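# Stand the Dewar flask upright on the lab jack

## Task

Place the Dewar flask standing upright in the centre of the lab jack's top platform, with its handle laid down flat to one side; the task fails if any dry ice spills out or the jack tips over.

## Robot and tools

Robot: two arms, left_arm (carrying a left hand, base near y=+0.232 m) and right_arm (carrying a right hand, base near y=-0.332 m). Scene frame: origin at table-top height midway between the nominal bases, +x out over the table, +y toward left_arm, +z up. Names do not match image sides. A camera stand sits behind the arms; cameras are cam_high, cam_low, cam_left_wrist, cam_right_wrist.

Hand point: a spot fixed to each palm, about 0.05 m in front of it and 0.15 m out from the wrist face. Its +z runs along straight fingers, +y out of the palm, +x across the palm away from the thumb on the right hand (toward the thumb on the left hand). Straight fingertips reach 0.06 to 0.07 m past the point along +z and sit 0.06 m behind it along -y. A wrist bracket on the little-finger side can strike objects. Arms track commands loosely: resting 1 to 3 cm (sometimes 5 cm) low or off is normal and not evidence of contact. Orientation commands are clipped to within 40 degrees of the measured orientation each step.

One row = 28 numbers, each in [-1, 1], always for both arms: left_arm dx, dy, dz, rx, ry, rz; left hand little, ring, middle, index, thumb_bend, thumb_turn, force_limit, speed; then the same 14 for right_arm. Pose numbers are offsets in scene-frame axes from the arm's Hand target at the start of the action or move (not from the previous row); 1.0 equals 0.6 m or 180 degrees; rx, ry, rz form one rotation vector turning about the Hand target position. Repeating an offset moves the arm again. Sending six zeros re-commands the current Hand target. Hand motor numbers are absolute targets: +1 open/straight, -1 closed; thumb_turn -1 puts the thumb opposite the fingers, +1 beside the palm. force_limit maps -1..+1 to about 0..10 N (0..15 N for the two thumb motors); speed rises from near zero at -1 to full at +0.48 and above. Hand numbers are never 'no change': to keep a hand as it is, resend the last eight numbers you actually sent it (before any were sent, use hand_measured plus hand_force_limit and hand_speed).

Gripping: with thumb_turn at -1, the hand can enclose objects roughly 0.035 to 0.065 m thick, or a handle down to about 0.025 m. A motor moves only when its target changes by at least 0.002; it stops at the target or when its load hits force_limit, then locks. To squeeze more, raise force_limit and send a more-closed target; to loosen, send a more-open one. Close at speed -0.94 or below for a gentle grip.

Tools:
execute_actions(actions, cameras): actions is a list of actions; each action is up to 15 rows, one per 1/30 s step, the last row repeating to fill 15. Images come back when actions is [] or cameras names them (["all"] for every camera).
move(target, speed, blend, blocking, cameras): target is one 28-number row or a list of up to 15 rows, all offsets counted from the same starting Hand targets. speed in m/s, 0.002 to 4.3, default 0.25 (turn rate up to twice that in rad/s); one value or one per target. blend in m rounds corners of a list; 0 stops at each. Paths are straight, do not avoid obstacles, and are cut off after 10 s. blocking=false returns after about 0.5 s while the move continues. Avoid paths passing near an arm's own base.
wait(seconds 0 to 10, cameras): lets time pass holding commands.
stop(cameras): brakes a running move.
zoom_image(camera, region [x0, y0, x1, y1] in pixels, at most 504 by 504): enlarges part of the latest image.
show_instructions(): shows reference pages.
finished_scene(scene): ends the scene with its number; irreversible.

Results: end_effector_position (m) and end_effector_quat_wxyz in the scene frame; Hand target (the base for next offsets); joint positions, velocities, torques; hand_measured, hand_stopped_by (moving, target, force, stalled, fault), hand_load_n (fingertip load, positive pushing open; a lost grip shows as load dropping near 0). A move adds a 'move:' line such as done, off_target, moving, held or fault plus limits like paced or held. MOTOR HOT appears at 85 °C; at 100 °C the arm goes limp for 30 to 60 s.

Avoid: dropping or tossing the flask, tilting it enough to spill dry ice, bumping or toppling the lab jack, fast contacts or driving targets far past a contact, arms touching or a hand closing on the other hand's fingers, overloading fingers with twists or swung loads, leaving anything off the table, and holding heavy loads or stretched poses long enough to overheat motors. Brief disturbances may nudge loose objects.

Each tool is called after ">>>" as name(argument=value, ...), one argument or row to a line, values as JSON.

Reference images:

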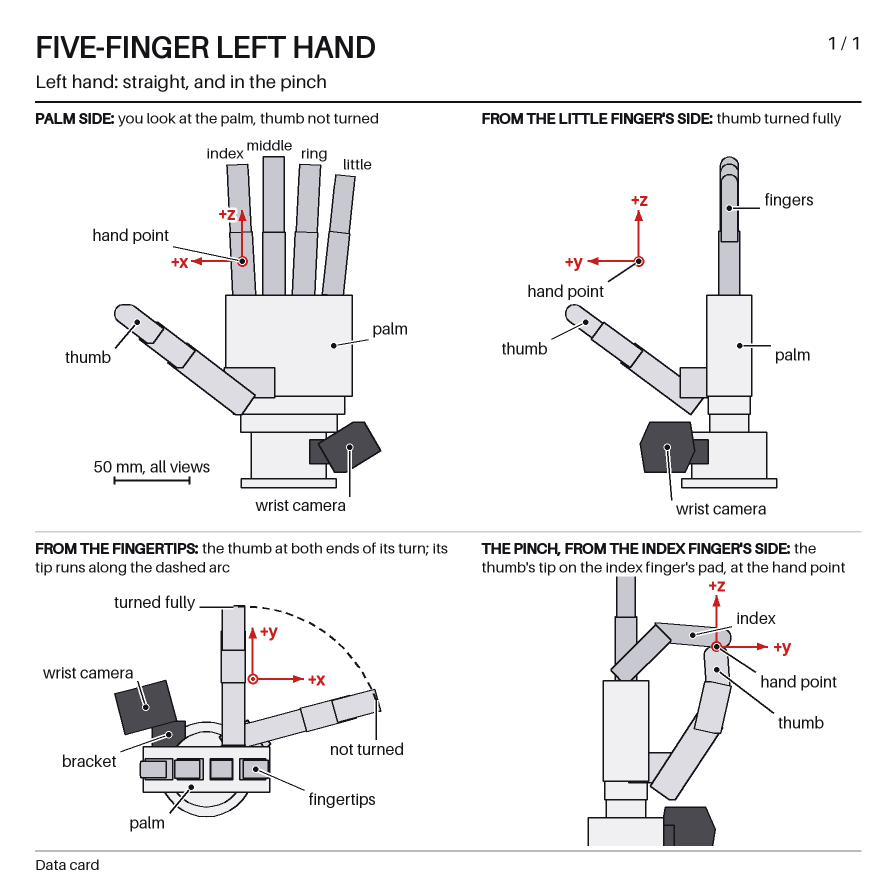

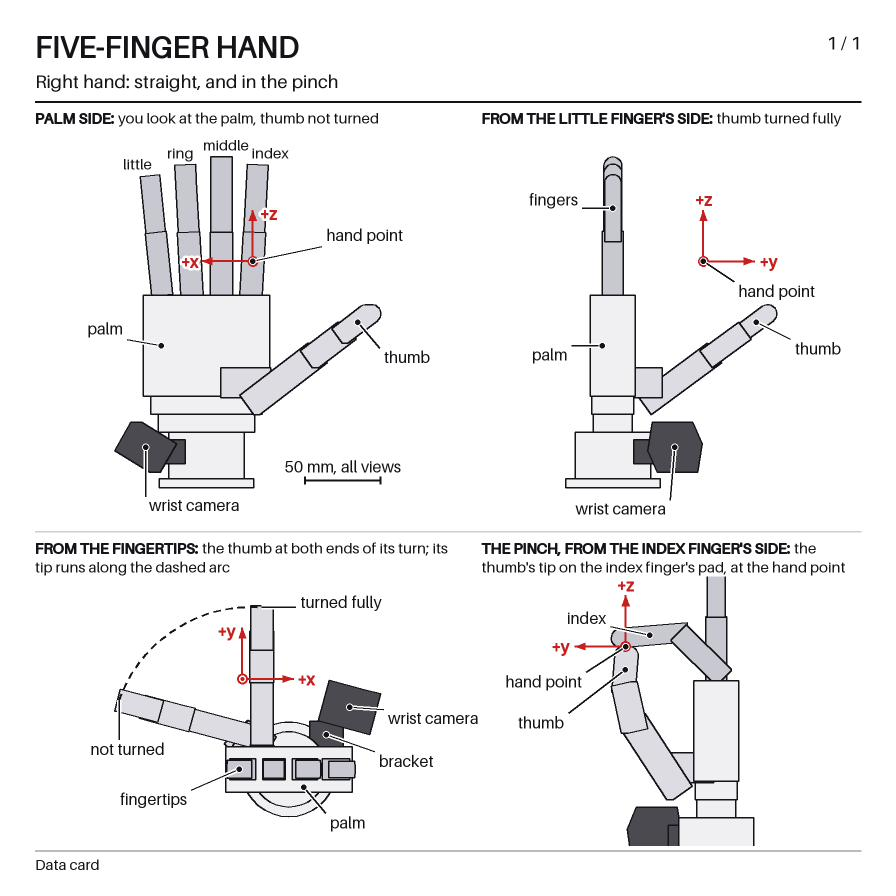

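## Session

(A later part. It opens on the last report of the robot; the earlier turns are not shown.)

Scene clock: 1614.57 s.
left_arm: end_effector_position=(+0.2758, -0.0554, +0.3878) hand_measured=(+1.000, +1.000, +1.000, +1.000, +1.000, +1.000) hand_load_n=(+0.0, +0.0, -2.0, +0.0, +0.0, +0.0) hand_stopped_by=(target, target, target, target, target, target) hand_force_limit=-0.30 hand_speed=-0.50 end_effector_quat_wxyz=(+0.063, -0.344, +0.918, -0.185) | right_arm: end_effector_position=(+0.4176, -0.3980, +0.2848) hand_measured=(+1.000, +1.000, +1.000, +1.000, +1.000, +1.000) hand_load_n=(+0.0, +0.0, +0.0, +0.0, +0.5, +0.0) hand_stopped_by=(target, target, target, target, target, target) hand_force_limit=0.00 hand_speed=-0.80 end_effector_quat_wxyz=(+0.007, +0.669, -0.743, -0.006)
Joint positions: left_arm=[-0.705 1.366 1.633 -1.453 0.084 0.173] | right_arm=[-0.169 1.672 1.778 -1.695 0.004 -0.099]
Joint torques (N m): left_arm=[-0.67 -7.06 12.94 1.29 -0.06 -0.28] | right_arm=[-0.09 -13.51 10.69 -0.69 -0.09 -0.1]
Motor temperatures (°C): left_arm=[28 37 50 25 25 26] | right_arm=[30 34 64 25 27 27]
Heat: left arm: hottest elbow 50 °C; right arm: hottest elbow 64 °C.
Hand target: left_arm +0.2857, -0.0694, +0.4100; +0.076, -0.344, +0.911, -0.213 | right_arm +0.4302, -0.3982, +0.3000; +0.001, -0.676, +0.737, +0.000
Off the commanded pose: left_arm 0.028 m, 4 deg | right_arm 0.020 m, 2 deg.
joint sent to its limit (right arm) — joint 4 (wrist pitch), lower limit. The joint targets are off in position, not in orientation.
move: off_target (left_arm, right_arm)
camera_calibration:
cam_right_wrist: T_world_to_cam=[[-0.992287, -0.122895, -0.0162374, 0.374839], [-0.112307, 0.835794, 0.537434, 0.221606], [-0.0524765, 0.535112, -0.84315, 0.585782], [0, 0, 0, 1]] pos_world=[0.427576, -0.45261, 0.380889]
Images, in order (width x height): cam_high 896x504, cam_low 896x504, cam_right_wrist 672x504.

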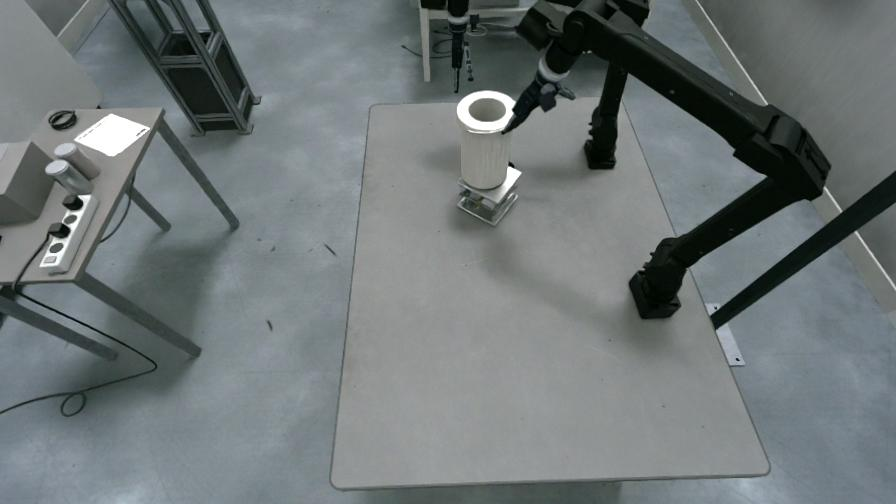

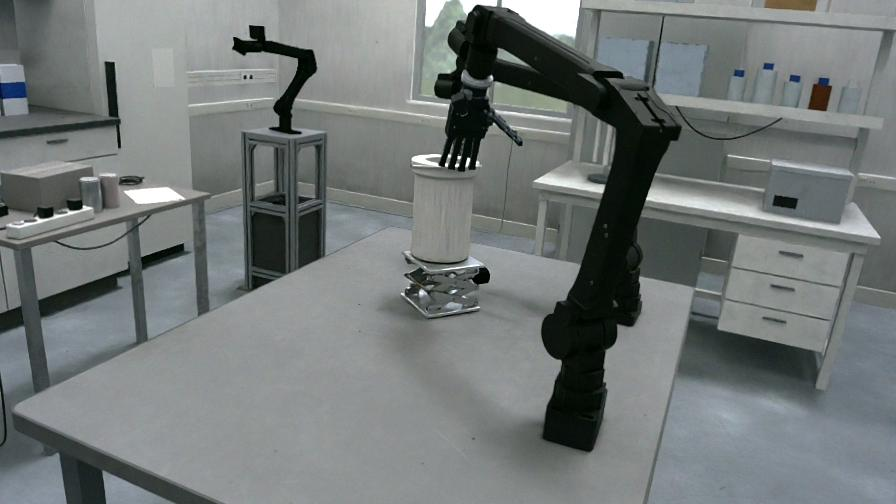

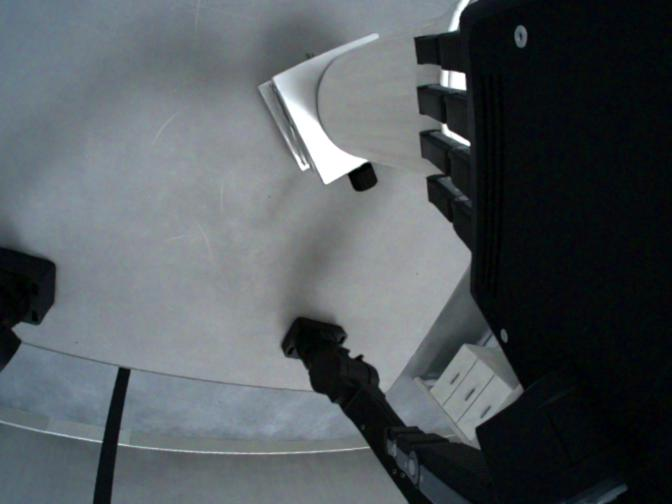

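>>> move(
  target=[
    [-0.022, 0.028, 0.0, 0, 0, 0, 1, 1, 1, 1, 1, 1, -0.3, -0.5, 0, 0, 0, 0, 0, 0, 1, 1, 1, 1, 1, 1, 0, -0.8],
    [-0.022, 0.028, 0.05, 0, 0, 0, 1, 1, 1, 1, 1, 1, -0.3, -0.5, 0, 0, 0, 0, 0, 0, 1, 1, 1, 1, 1, 1, 0, -0.8],
  ],
  speed=0.06,
  cameras=["cam_high", "cam_low", "cam_right_wrist"],
)

>>> zoom_image(
  camera="cam_high",
  region=[440, 80, 540, 230],
)

>>> zoom_image(
  camera="cam_low",
  region=[390, 130, 510, 330],
)

>>> zoom_image(
  camera="cam_right_wrist",
  region=[380, 0, 500, 200],
)

Scene clock: 1631.03 s.
left_arm: end_effector_position=(+0.2661, -0.0478, +0.4201) hand_measured=(+1.000, +1.000, +1.000, +1.000, +1.000, +1.000) hand_load_n=(+0.0, +0.0, +0.0, +0.0, +0.0, +0.0) hand_stopped_by=(target, target, target, target, target, target) hand_force_limit=-0.30 hand_speed=-0.50 end_effector_quat_wxyz=(+0.067, -0.343, +0.917, -0.193) | right_arm: end_effector_position=(+0.4176, -0.3980, +0.2848) hand_measured=(+1.000, +1.000, +1.000, +1.000, +1.000, +1.000) hand_load_n=(+0.0, +0.0, +0.0, +0.0, +0.0, +0.0) hand_stopped_by=(target, target, target, target, target, target) hand_force_limit=0.00 hand_speed=-0.80 end_effector_quat_wxyz=(+0.007, +0.669, -0.743, -0.006)
Joint positions: left_arm=[-0.705 1.348 1.702 -1.522 0.084 0.173] | right_arm=[-0.169 1.672 1.778 -1.695 0.004 -0.099]
Joint torques (N m): left_arm=[0.26 -7.36 12.23 0.58 0.12 -0.13] | right_arm=[-0.03 -13.45 10.67 -0.68 -0.09 -0.11]
Motor temperatures (°C): left_arm=[28 36 55 25 25 26] | right_arm=[30 34 65 25 27 27]
Heat: left arm: hottest elbow 55 °C; right arm: hottest elbow 65 °C.
Hand target: left_arm +0.2725, -0.0526, +0.4400; +0.076, -0.344, +0.911, -0.213 | right_arm +0.4302, -0.3982, +0.3000; +0.001, -0.676, +0.737, +0.000
Off the commanded pose: left_arm 0.021 m, 3 deg | right_arm 0.020 m, 2 deg.
joint sent to its limit (right arm) — joint 4 (wrist pitch), lower limit. The joint targets are off in position, not in orientation.
move: off_target (left_arm, right_arm)
camera_calibration:
cam_right_wrist: T_world_to_cam=[[-0.992287, -0.122895, -0.0162374, 0.374839], [-0.112307, 0.835794, 0.537434, 0.221606], [-0.0524765, 0.535112, -0.84315, 0.585782], [0, 0, 0, 1]] pos_world=[0.427576, -0.45261, 0.380889]
Images, in order (width x height): cam_high 896x504, cam_low 896x504, cam_right_wrist 672x504.

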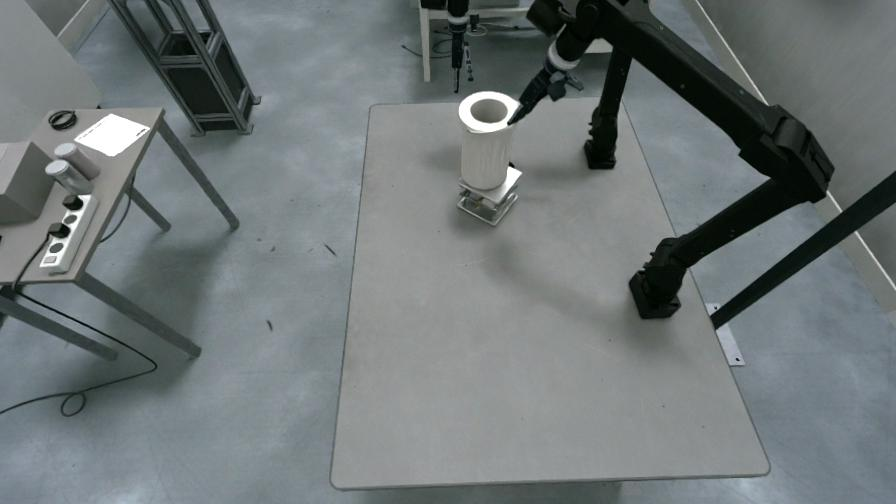

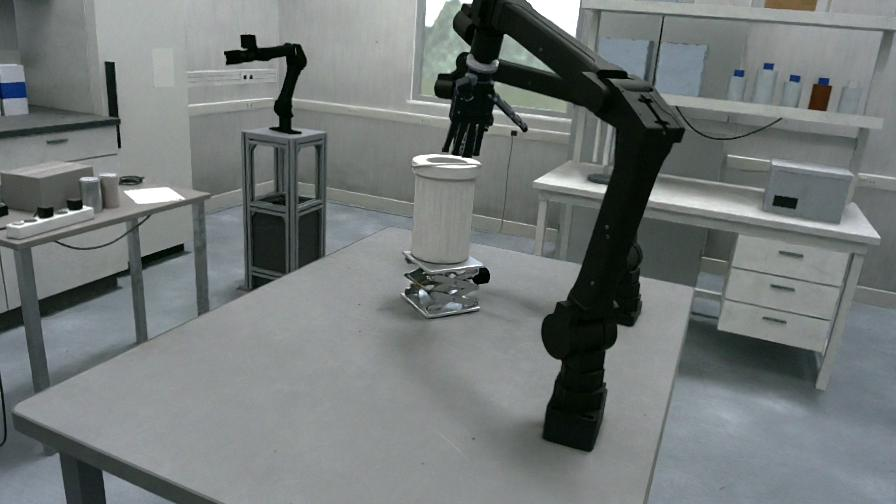

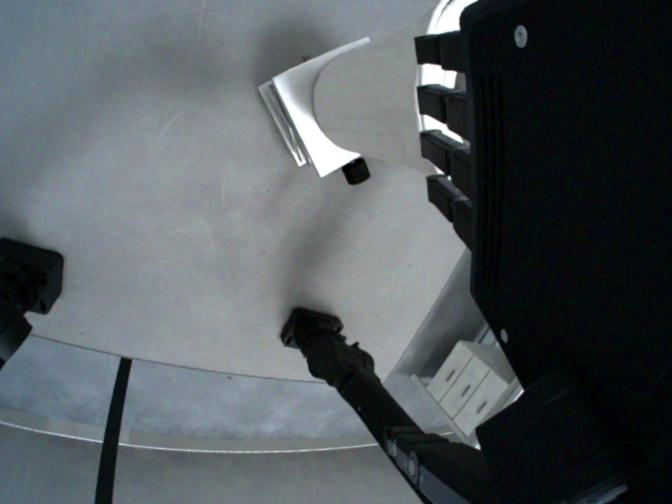

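Scaled by 3.360 from the camera's 896x504 image, which has a finer 1280x720 frame.

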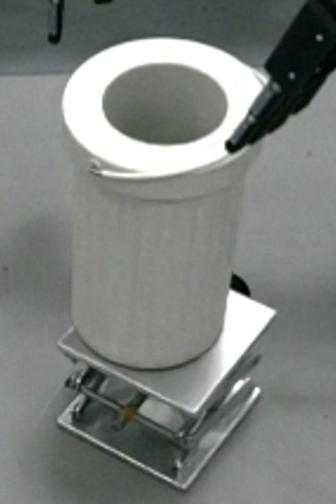

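Scaled by 2.520 from the camera's 896x504 image, which has a finer 1280x720 frame.

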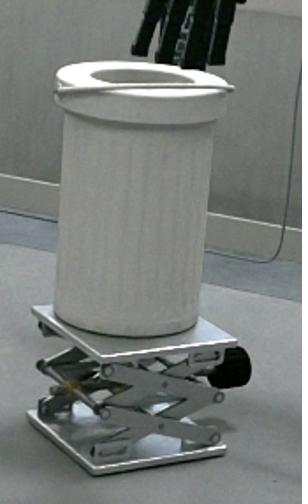

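Scaled by 2.520 from the camera's 672x504 image, which has a finer 960x720 frame.

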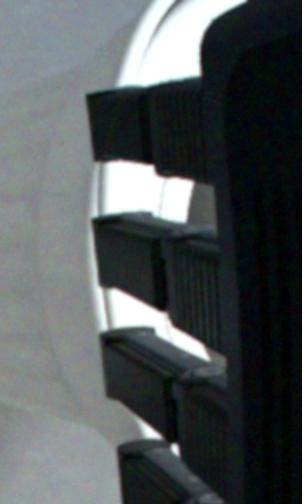

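>>> move(
  target=[0.03, -0.037, 0, 0, 0, 0, 1, 1, 1, 1, 1, 1, -0.3, -0.5, 0, 0, 0, 0, 0, 0, 1, 1, 1, 1, 1, 1, 0, -0.8],
  speed=0.06,
  cameras=["cam_high", "cam_low", "cam_right_wrist"],
)

>>> zoom_image(
  camera="cam_high",
  region=[440, 80, 540, 230],
)

>>> zoom_image(
  camera="cam_low",
  region=[408, 145, 490, 185],
)

>>> zoom_image(
  camera="cam_right_wrist",
  region=[380, 0, 500, 200],
)

Scene clock: 1648.70 s.
left_arm: end_effector_position=(+0.2886, -0.0650, +0.4184) hand_measured=(+1.000, +1.000, +1.000, +1.000, +1.000, +1.000) hand_load_n=(+0.0, +0.0, +0.0, +0.0, +0.0, +0.0) hand_stopped_by=(target, target, target, target, target, target) hand_force_limit=-0.30 hand_speed=-0.50 end_effector_quat_wxyz=(+0.067, -0.344, +0.917, -0.190) | right_arm: end_effector_position=(+0.4176, -0.3980, +0.2848) hand_measured=(+1.000, +1.000, +1.000, +1.000, +1.000, +1.000) hand_load_n=(+0.0, +0.0, +0.0, +0.0, +0.0, +0.0) hand_stopped_by=(target, target, target, target, target, target) hand_force_limit=0.00 hand_speed=-0.80 end_effector_quat_wxyz=(+0.007, +0.669, -0.743, -0.006)
Joint positions: left_arm=[-0.705 1.423 1.772 -1.522 0.083 0.173] | right_arm=[-0.169 1.672 1.778 -1.695 0.004 -0.099]
Joint torques (N m): left_arm=[-0.73 -8.23 12.16 0.68 -0.06 -0.28] | right_arm=[-0.03 -13.51 10.69 -0.68 -0.09 -0.1]
Motor temperatures (°C): left_arm=[28 35 58 25 25 26] | right_arm=[30 34 65 25 27 27]
Heat: left arm: hottest elbow 58 °C; right arm: hottest elbow 65 °C.
Hand target: left_arm +0.2905, -0.0748, +0.4400; +0.076, -0.344, +0.911, -0.213 | right_arm +0.4302, -0.3982, +0.3000; +0.001, -0.676, +0.737, +0.000
Off the commanded pose: left_arm 0.024 m, 3 deg | right_arm 0.020 m, 2 deg.
joint sent to its limit (right arm) — joint 4 (wrist pitch), lower limit. The joint targets are off in position, not in orientation.
move: off_target (left_arm, right_arm)
camera_calibration:
cam_right_wrist: T_world_to_cam=[[-0.992287, -0.122895, -0.0162374, 0.374839], [-0.112307, 0.835794, 0.537434, 0.221606], [-0.0524765, 0.535112, -0.84315, 0.585782], [0, 0, 0, 1]] pos_world=[0.427576, -0.45261, 0.380889]
Images, in order (width x height): cam_high 896x504, cam_low 896x504, cam_right_wrist 672x504.

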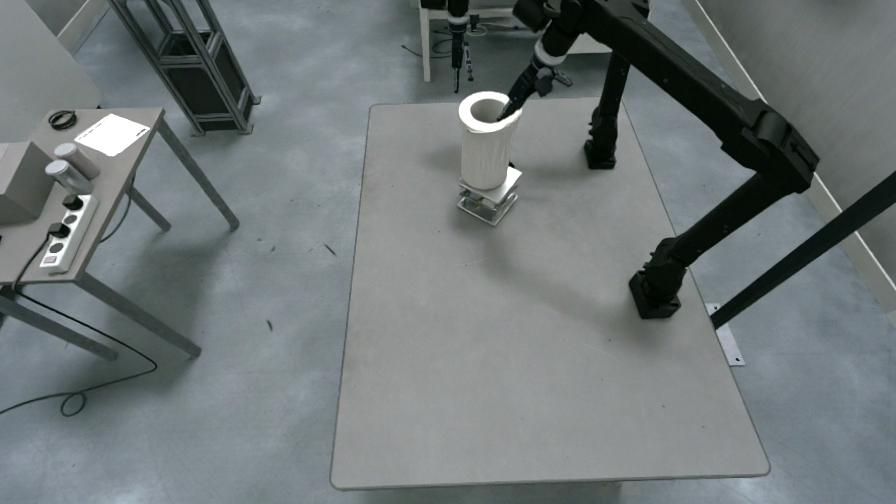

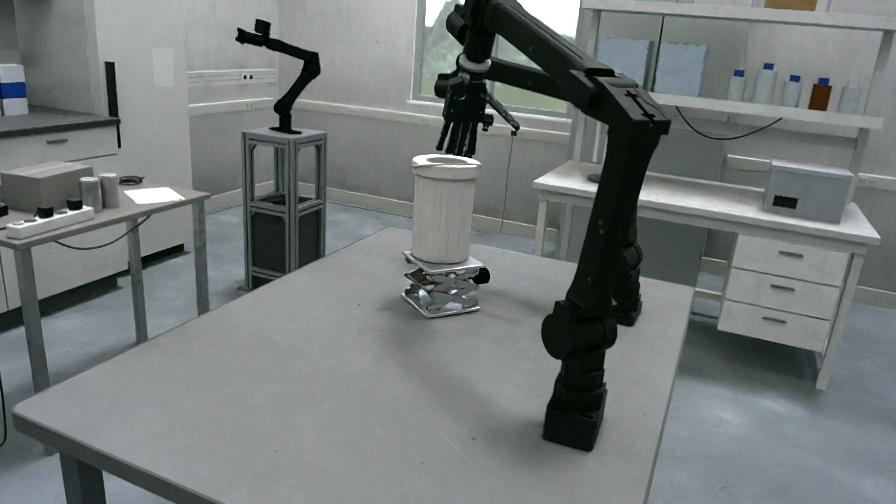

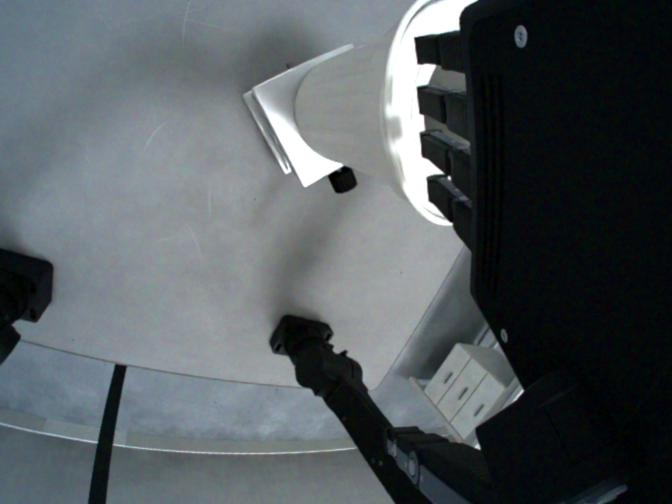

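Scaled by 3.360 from the camera's 896x504 image, which has a finer 1280x720 frame.

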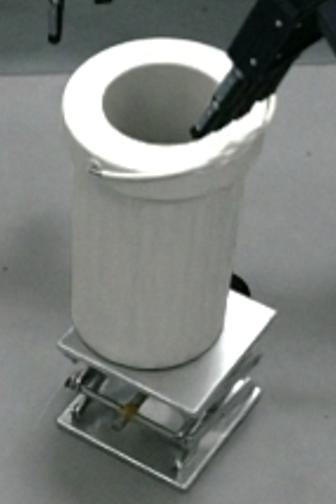

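Scaled by 6.146 from the camera's 896x504 image, which has a finer 1280x720 frame.

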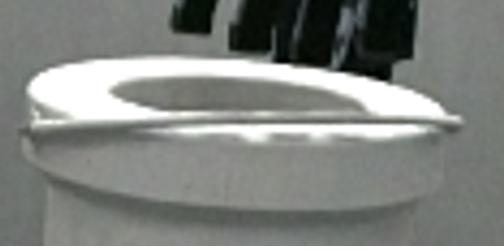

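Scaled by 2.520 from the camera's 672x504 image, which has a finer 960x720 frame.

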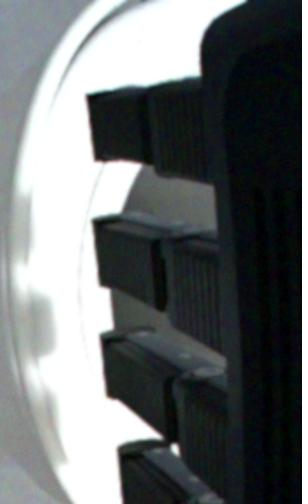

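>>> move(
  target=[-0.005, 0.033, 0, 0, 0, 0, 1, 1, 1, 1, 1, 1, -0.3, -0.5, 0, 0, 0, 0, 0, 0, 1, 1, 1, 1, 1, 1, 0, -0.8],
  speed=0.06,
  cameras=["cam_high"],
)

>>> zoom_image(
  camera="cam_high",
  region=[440, 80, 540, 230],
)

Scene clock: 1656.57 s.
left_arm: end_effector_position=(+0.2866, -0.0632, +0.4224) hand_measured=(+1.000, +1.000, +1.000, +1.000, +1.000, +1.000) hand_load_n=(+0.0, +0.0, +0.0, +0.0, +0.0, -0.5) hand_stopped_by=(target, target, target, target, target, target) hand_force_limit=-0.30 hand_speed=-0.50 end_effector_quat_wxyz=(+0.066, -0.344, +0.916, -0.195) | right_arm: end_effector_position=(+0.4176, -0.3980, +0.2848) hand_measured=(+1.000, +1.000, +1.000, +1.000, +1.000, +1.000) hand_load_n=(+0.0, +0.0, +0.0, +0.0, +0.0, +0.0) hand_stopped_by=(target, target, target, target, target, target) hand_force_limit=0.00 hand_speed=-0.80 end_effector_quat_wxyz=(+0.007, +0.669, -0.743, -0.006)
Joint positions: left_arm=[-0.702 1.414 1.772 -1.524 0.089 0.173] | right_arm=[-0.169 1.672 1.778 -1.695 0.004 -0.099]
Joint torques (N m): left_arm=[0.91 -9.93 9.09 0.57 0.17 0.01] | right_arm=[-0.03 -13.51 10.67 -0.68 -0.09 -0.11]
Motor temperatures (°C): left_arm=[28 35 58 25 25 26] | right_arm=[30 34 65 25 27 27]
Heat: left arm: hottest elbow 58 °C; right arm: hottest elbow 65 °C.
Hand target: left_arm +0.2875, -0.0550, +0.4400; +0.076, -0.344, +0.911, -0.213 | right_arm +0.4302, -0.3982, +0.3000; +0.001, -0.676, +0.737, +0.000
Off the commanded pose: left_arm 0.019 m, 2 deg | right_arm 0.020 m, 2 deg.
joint sent to its limit (right arm) — joint 4 (wrist pitch), lower limit. The joint targets are off in position, not in orientation.
move: off_target (left_arm, right_arm)
Images, in order (width x height): cam_high 896x504.

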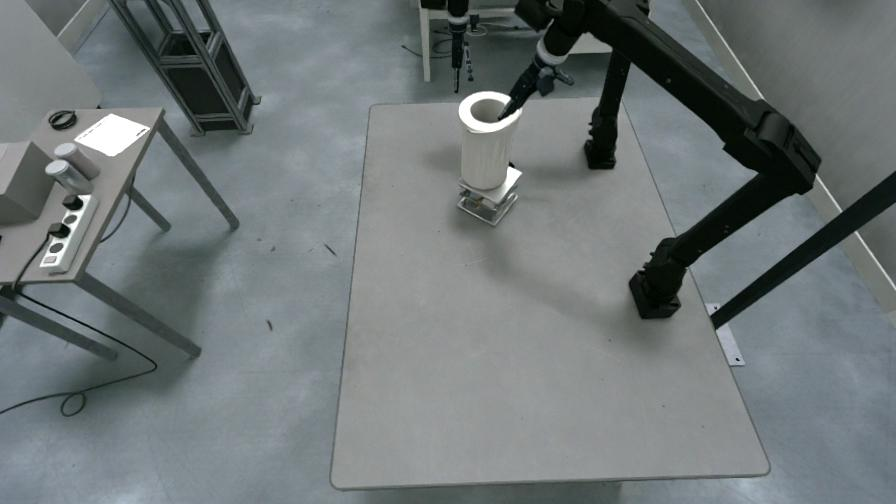

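Scaled by 3.360 from the camera's 896x504 image, which has a finer 1280x720 frame.

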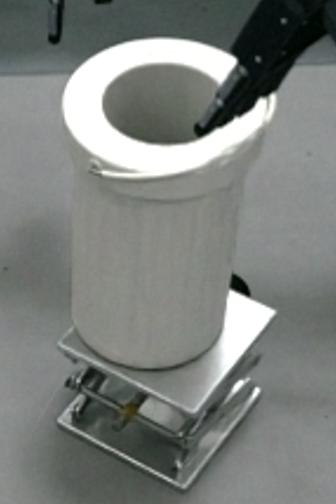

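>>> move(
  target=[-0.012, 0.012, -0.035, 0, 0, 0, 1, 1, 1, 1, 1, 1, -0.3, -0.5, 0, 0, 0, 0, 0, 0, 1, 1, 1, 1, 1, 1, 0, -0.8],
  speed=0.05,
  cameras=["cam_high", "cam_low"],
)

>>> zoom_image(
  camera="cam_high",
  region=[440, 80, 540, 230],
)

>>> zoom_image(
  camera="cam_low",
  region=[408, 145, 490, 185],
)

Scene clock: 1663.80 s.
left_arm: end_effector_position=(+0.2742, -0.0524, +0.4039) hand_measured=(+1.000, +1.000, +1.000, +1.000, +1.000, +1.000) hand_load_n=(+0.0, +0.0, +0.0, +0.0, +0.0, -0.5) hand_stopped_by=(target, target, target, target, target, target) hand_force_limit=-0.30 hand_speed=-0.50 end_effector_quat_wxyz=(+0.061, -0.346, +0.917, -0.187) | right_arm: end_effector_position=(+0.4176, -0.3980, +0.2848) hand_measured=(+1.000, +1.000, +1.000, +1.000, +1.000, +1.000) hand_load_n=(+0.0, +0.0, +0.0, +0.0, +0.0, +0.0) hand_stopped_by=(target, target, target, target, target, target) hand_force_limit=0.00 hand_speed=-0.80 end_effector_quat_wxyz=(+0.007, +0.669, -0.743, -0.006)
Joint positions: left_arm=[-0.699 1.368 1.677 -1.493 0.09 0.173] | right_arm=[-0.169 1.672 1.778 -1.695 0.004 -0.099]
Joint torques (N m): left_arm=[0.91 -9.7 8.54 1.73 0.19 0.01] | right_arm=[-0.09 -13.51 10.67 -0.68 -0.09 -0.11]
Motor temperatures (°C): left_arm=[28 35 57 25 25 26] | right_arm=[30 34 65 25 27 27]
Heat: left arm: hottest elbow 57 °C; right arm: hottest elbow 65 °C.
Hand target: left_arm +0.2803, -0.0478, +0.4190; +0.076, -0.344, +0.911, -0.213 | right_arm +0.4302, -0.3982, +0.3000; +0.001, -0.676, +0.737, +0.000
Off the commanded pose: left_arm 0.017 m, 3 deg | right_arm 0.020 m, 2 deg.
joint sent to its limit (right arm) — joint 4 (wrist pitch), lower limit. The joint targets are off in position, not in orientation.
move: off_target (left_arm, right_arm)
Images, in order (width x height): cam_high 896x504, cam_low 896x504.

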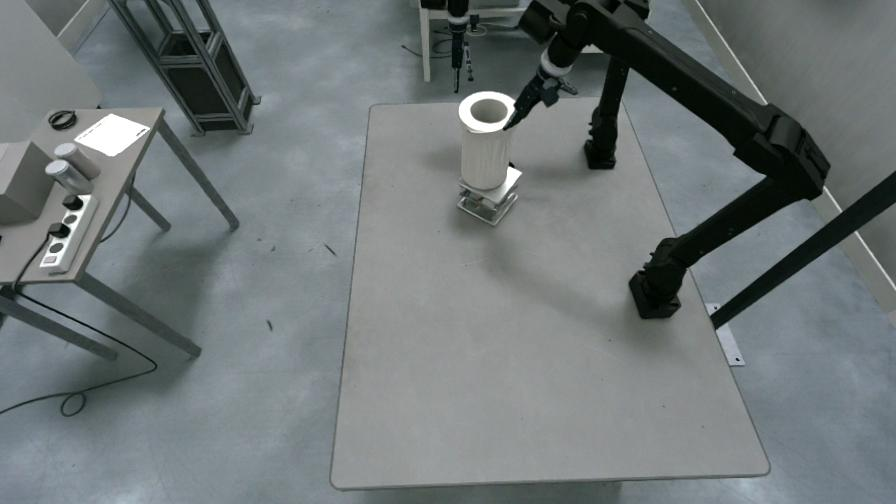

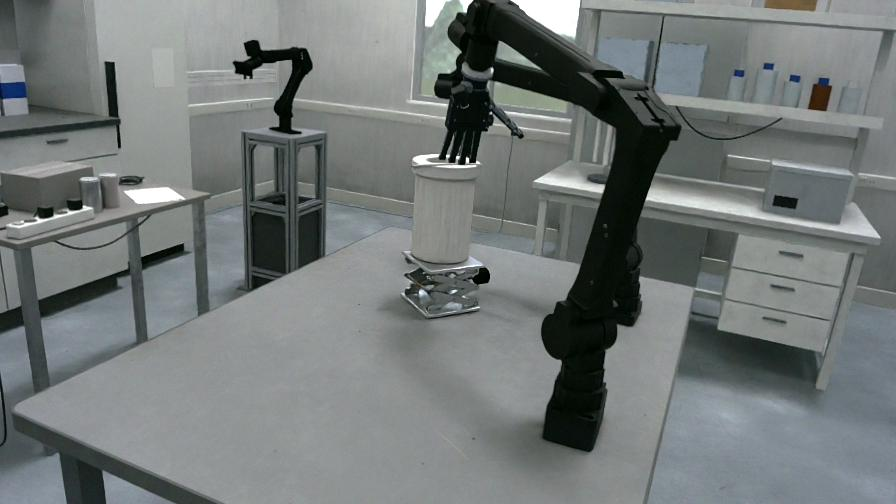

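Scaled by 3.360 from the camera's 896x504 image, which has a finer 1280x720 frame.

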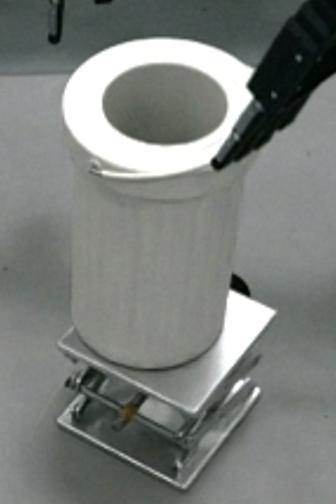

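Scaled by 6.146 from the camera's 896x504 image, which has a finer 1280x720 frame.

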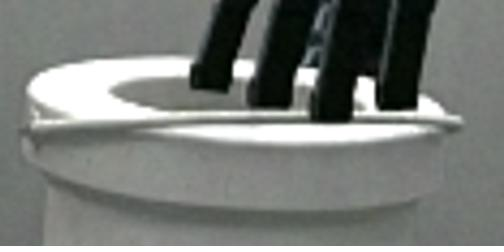

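>>> move(
  target=[0.007, -0.037, 0, 0, 0, 0, 1, 1, 1, 1, 1, 1, -0.3, -0.5, 0, 0, 0, 0, 0, 0, 1, 1, 1, 1, 1, 1, 0, -0.8],
  speed=0.05,
  cameras=["cam_high", "cam_low"],
)

>>> zoom_image(
  camera="cam_high",
  region=[440, 80, 540, 230],
)

>>> zoom_image(
  camera="cam_low",
  region=[408, 145, 490, 185],
)

Scene clock: 1671.47 s.
left_arm: end_effector_position=(+0.2781, -0.0535, +0.3995) hand_measured=(+1.000, +1.000, +1.000, +1.000, +1.000, +1.000) hand_load_n=(+0.0, +0.0, +0.0, +0.0, +0.0, +0.0) hand_stopped_by=(target, target, target, target, target, target) hand_force_limit=-0.30 hand_speed=-0.50 end_effector_quat_wxyz=(+0.063, -0.347, +0.918, -0.183) | right_arm: end_effector_position=(+0.4176, -0.3980, +0.2848) hand_measured=(+1.000, +1.000, +1.000, +1.000, +1.000, +1.000) hand_load_n=(+0.0, +0.0, +0.0, +0.0, +0.0, +0.0) hand_stopped_by=(target, target, target, target, target, target) hand_force_limit=0.00 hand_speed=-0.80 end_effector_quat_wxyz=(+0.007, +0.669, -0.743, -0.006)
Joint positions: left_arm=[-0.699 1.379 1.677 -1.489 0.083 0.173] | right_arm=[-0.169 1.672 1.778 -1.695 0.004 -0.099]
Joint torques (N m): left_arm=[-0.79 -7.41 11.92 1.58 -0.05 -0.32] | right_arm=[-0.03 -13.57 10.67 -0.68 -0.09 -0.11]
Motor temperatures (°C): left_arm=[28 36 56 25 25 26] | right_arm=[30 34 65 25 27 27]
Heat: left arm: hottest elbow 56 °C; right arm: hottest elbow 65 °C.
Hand target: left_arm +0.2845, -0.0700, +0.4190; +0.076, -0.344, +0.911, -0.213 | right_arm +0.4302, -0.3982, +0.3000; +0.001, -0.676, +0.737, +0.000
Off the commanded pose: left_arm 0.026 m, 4 deg | right_arm 0.020 m, 2 deg.
joint sent to its limit (right arm) — joint 4 (wrist pitch), lower limit. The joint targets are off in position, not in orientation.
move: off_target (left_arm, right_arm)
Images, in order (width x height): cam_high 896x504, cam_low 896x504.

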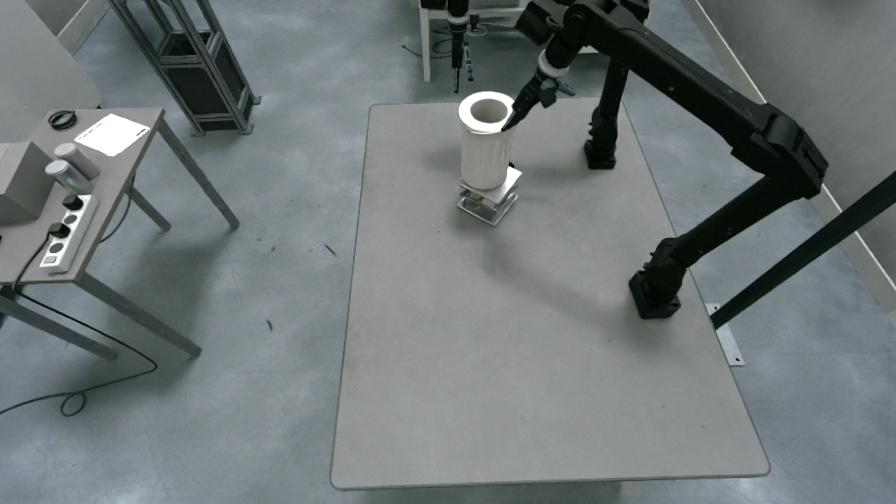

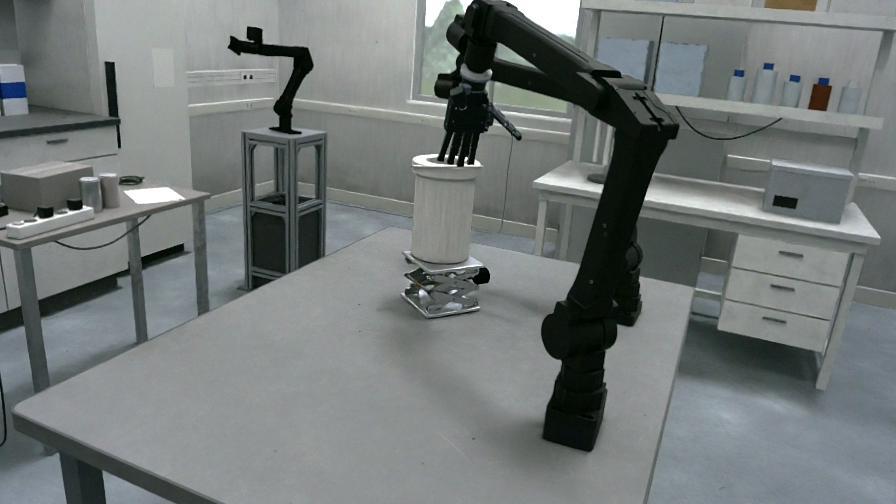

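Scaled by 3.360 from the camera's 896x504 image, which has a finer 1280x720 frame.

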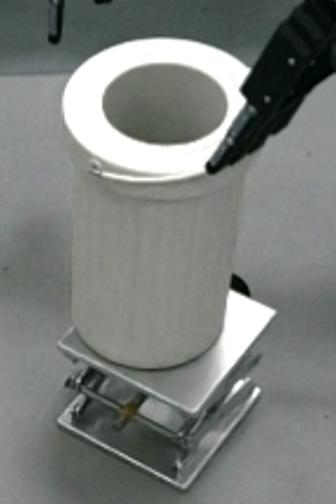

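Scaled by 6.146 from the camera's 896x504 image, which has a finer 1280x720 frame.

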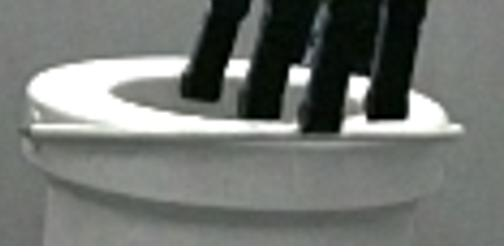

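>>> move(
  target=[0, 0, -0.05, 0, 0, 0, 1, 1, 1, 1, 1, 1, -0.3, -0.5, 0, 0, 0, 0, 0, 0, 1, 1, 1, 1, 1, 1, 0, -0.8],
  speed=0.05,
  cameras=["cam_high", "cam_low", "cam_right_wrist"],
)

>>> zoom_image(
  camera="cam_high",
  region=[440, 80, 540, 230],
)

>>> zoom_image(
  camera="cam_low",
  region=[408, 145, 490, 185],
)

Scene clock: 1678.70 s.
left_arm: end_effector_position=(+0.2866, -0.0608, +0.3908) hand_measured=(+1.000, +1.000, +1.000, +1.000, +1.000, +1.000) hand_load_n=(+0.0, +0.0, +0.0, +0.0, +0.0, +0.0) hand_stopped_by=(target, target, target, target, target, target) hand_force_limit=-0.30 hand_speed=-0.50 end_effector_quat_wxyz=(+0.076, -0.346, +0.912, -0.207) | right_arm: end_effector_position=(+0.4176, -0.3980, +0.2848) hand_measured=(+1.000, +1.000, +1.000, +1.000, +1.000, +1.000) hand_load_n=(+0.0, +0.0, +0.0, +0.0, -0.5, +0.0) hand_stopped_by=(target, target, target, target, target, target) hand_force_limit=0.00 hand_speed=-0.80 end_effector_quat_wxyz=(+0.007, +0.669, -0.743, -0.006)
Joint positions: left_arm=[-0.699 1.36 1.628 -1.403 0.084 0.168] | right_arm=[-0.169 1.672 1.778 -1.695 0.004 -0.099]
Joint torques (N m): left_arm=[-0.73 -7.77 7.3 1.57 -0.1 -0.27] | right_arm=[-0.03 -13.45 10.67 -0.68 -0.09 -0.11]
Motor temperatures (°C): left_arm=[28 36 56 25 25 26] | right_arm=[30 34 65 25 27 27]
Heat: left arm: hottest elbow 56 °C; right arm: hottest elbow 65 °C.
Hand target: left_arm +0.2845, -0.0700, +0.3890; +0.076, -0.344, +0.911, -0.213 | right_arm +0.4302, -0.3982, +0.3000; +0.001, -0.676, +0.737, +0.000
Off the commanded pose: left_arm 0.010 m, 1 deg | right_arm 0.020 m, 2 deg.
joint sent to its limit (right arm) — joint 4 (wrist pitch), lower limit. The joint targets are off in position, not in orientation.
move: off_target (right_arm)
camera_calibration:
cam_right_wrist: T_world_to_cam=[[-0.992287, -0.122895, -0.0162374, 0.374839], [-0.112307, 0.835794, 0.537434, 0.221606], [-0.0524765, 0.535112, -0.84315, 0.585782], [0, 0, 0, 1]] pos_world=[0.427576, -0.45261, 0.380889]
Images, in order (width x height): cam_high 896x504, cam_low 896x504, cam_right_wrist 672x504.

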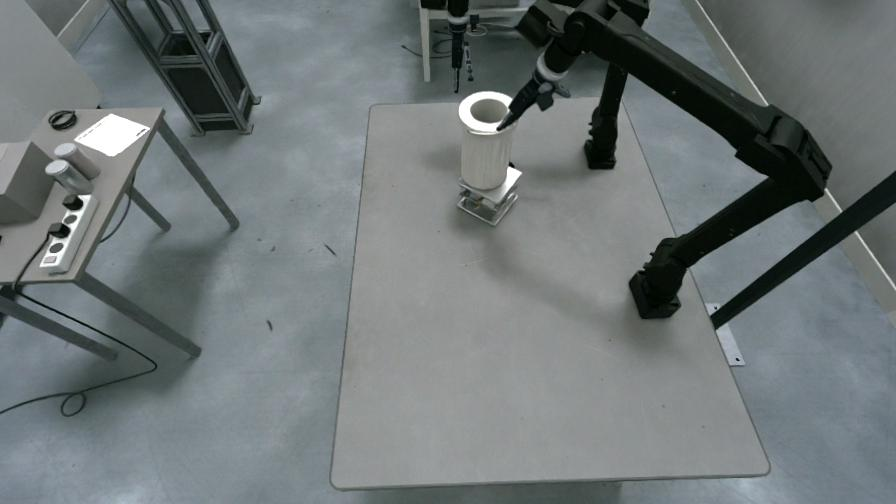

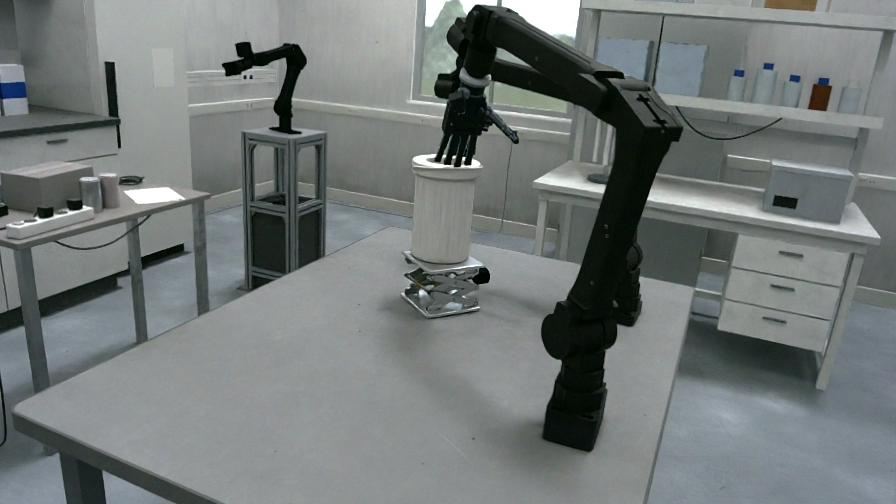

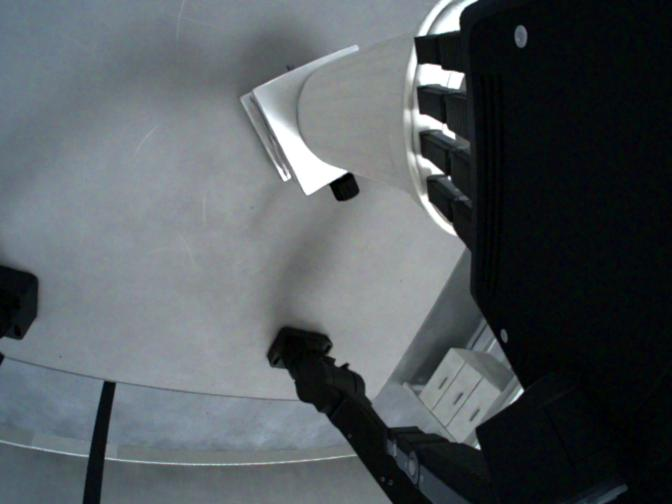

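Scaled by 3.360 from the camera's 896x504 image, which has a finer 1280x720 frame.

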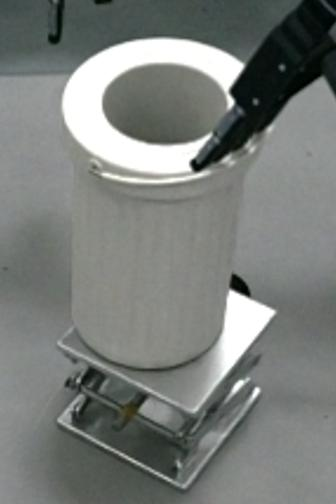

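Scaled by 6.146 from the camera's 896x504 image, which has a finer 1280x720 frame.

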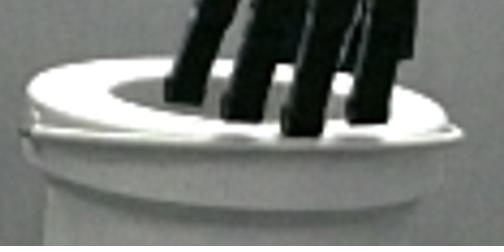

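>>> move(
  target=[
    [0, 0, 0.05, 0, 0, 0, 1, 1, 1, 1, 1, 1, -0.3, -0.5, 0, 0, 0, 0, 0, 0, 1, 1, 1, 1, 1, 1, 0, -0.8],
    [-0.016, 0.035, 0.05, 0, 0, 0, 1, 1, 1, 1, 1, 1, -0.3, -0.5, 0, 0, 0, 0, 0, 0, 1, 1, 1, 1, 1, 1, 0, -0.8],
  ],
  speed=0.05,
  cameras=["cam_high", "cam_low"],
)

>>> zoom_image(
  camera="cam_high",
  region=[440, 80, 540, 230],
)

>>> zoom_image(
  camera="cam_low",
  region=[408, 145, 490, 185],
)

Scene clock: 1690.70 s.
left_arm: end_effector_position=(+0.2767, -0.0542, +0.4068) hand_measured=(+1.000, +1.000, +1.000, +1.000, +1.000, +1.000) hand_load_n=(+0.0, +0.0, +0.0, +0.0, +0.0, +0.0) hand_stopped_by=(target, target, target, target, target, target) hand_force_limit=-0.30 hand_speed=-0.50 end_effector_quat_wxyz=(+0.070, -0.350, +0.912, -0.200) | right_arm: end_effector_position=(+0.4176, -0.3980, +0.2848) hand_measured=(+1.000, +1.000, +1.000, +1.000, +1.000, +1.000) hand_load_n=(+0.0, +0.0, +0.0, +0.0, +0.0, +0.0) hand_stopped_by=(target, target, target, target, target, target) hand_force_limit=0.00 hand_speed=-0.80 end_effector_quat_wxyz=(+0.007, +0.669, -0.743, -0.006)
Joint positions: left_arm=[-0.699 1.354 1.668 -1.466 0.086 0.16] | right_arm=[-0.169 1.672 1.778 -1.695 0.004 -0.099]
Joint torques (N m): left_arm=[1.03 -8.94 8.51 0.65 0.19 -0.01] | right_arm=[-0.03 -13.51 10.69 -0.69 -0.09 -0.1]
Motor temperatures (°C): left_arm=[28 36 55 25 25 26] | right_arm=[30 34 65 25 27 27]
Heat: left arm: hottest elbow 55 °C; right arm: hottest elbow 65 °C.
Hand target: left_arm +0.2749, -0.0490, +0.4190; +0.076, -0.344, +0.911, -0.213 | right_arm +0.4302, -0.3982, +0.3000; +0.001, -0.676, +0.737, +0.000
Off the commanded pose: left_arm 0.013 m, 2 deg | right_arm 0.020 m, 2 deg.
joint sent to its limit (right arm) — joint 4 (wrist pitch), lower limit. The joint targets are off in position, not in orientation.
move: off_target (left_arm, right_arm)
Images, in order (width x height): cam_high 896x504, cam_low 896x504.

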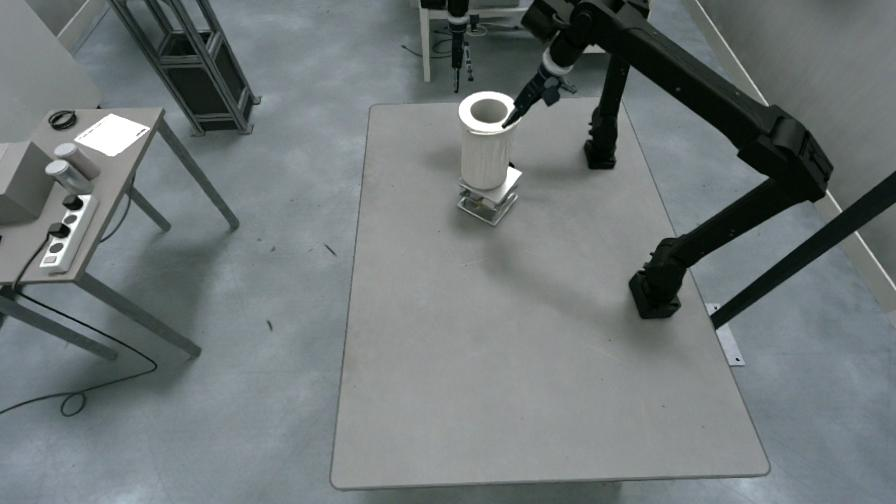

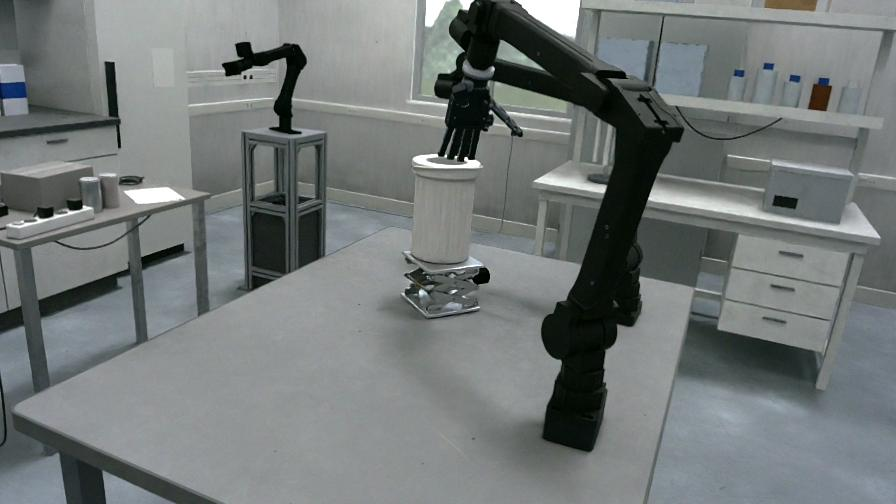

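Scaled by 3.360 from the camera's 896x504 image, which has a finer 1280x720 frame.

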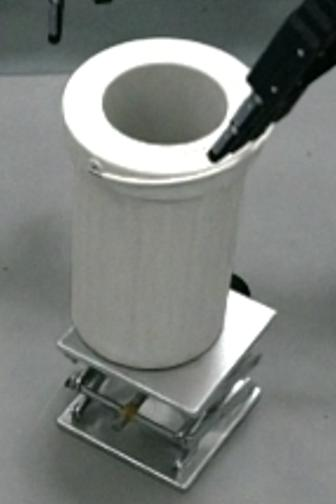

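Scaled by 6.146 from the camera's 896x504 image, which has a finer 1280x720 frame.

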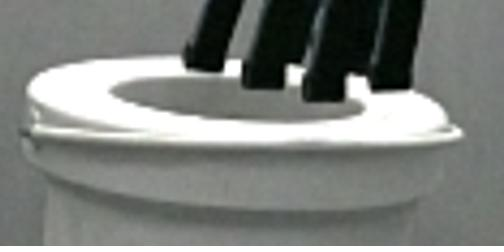

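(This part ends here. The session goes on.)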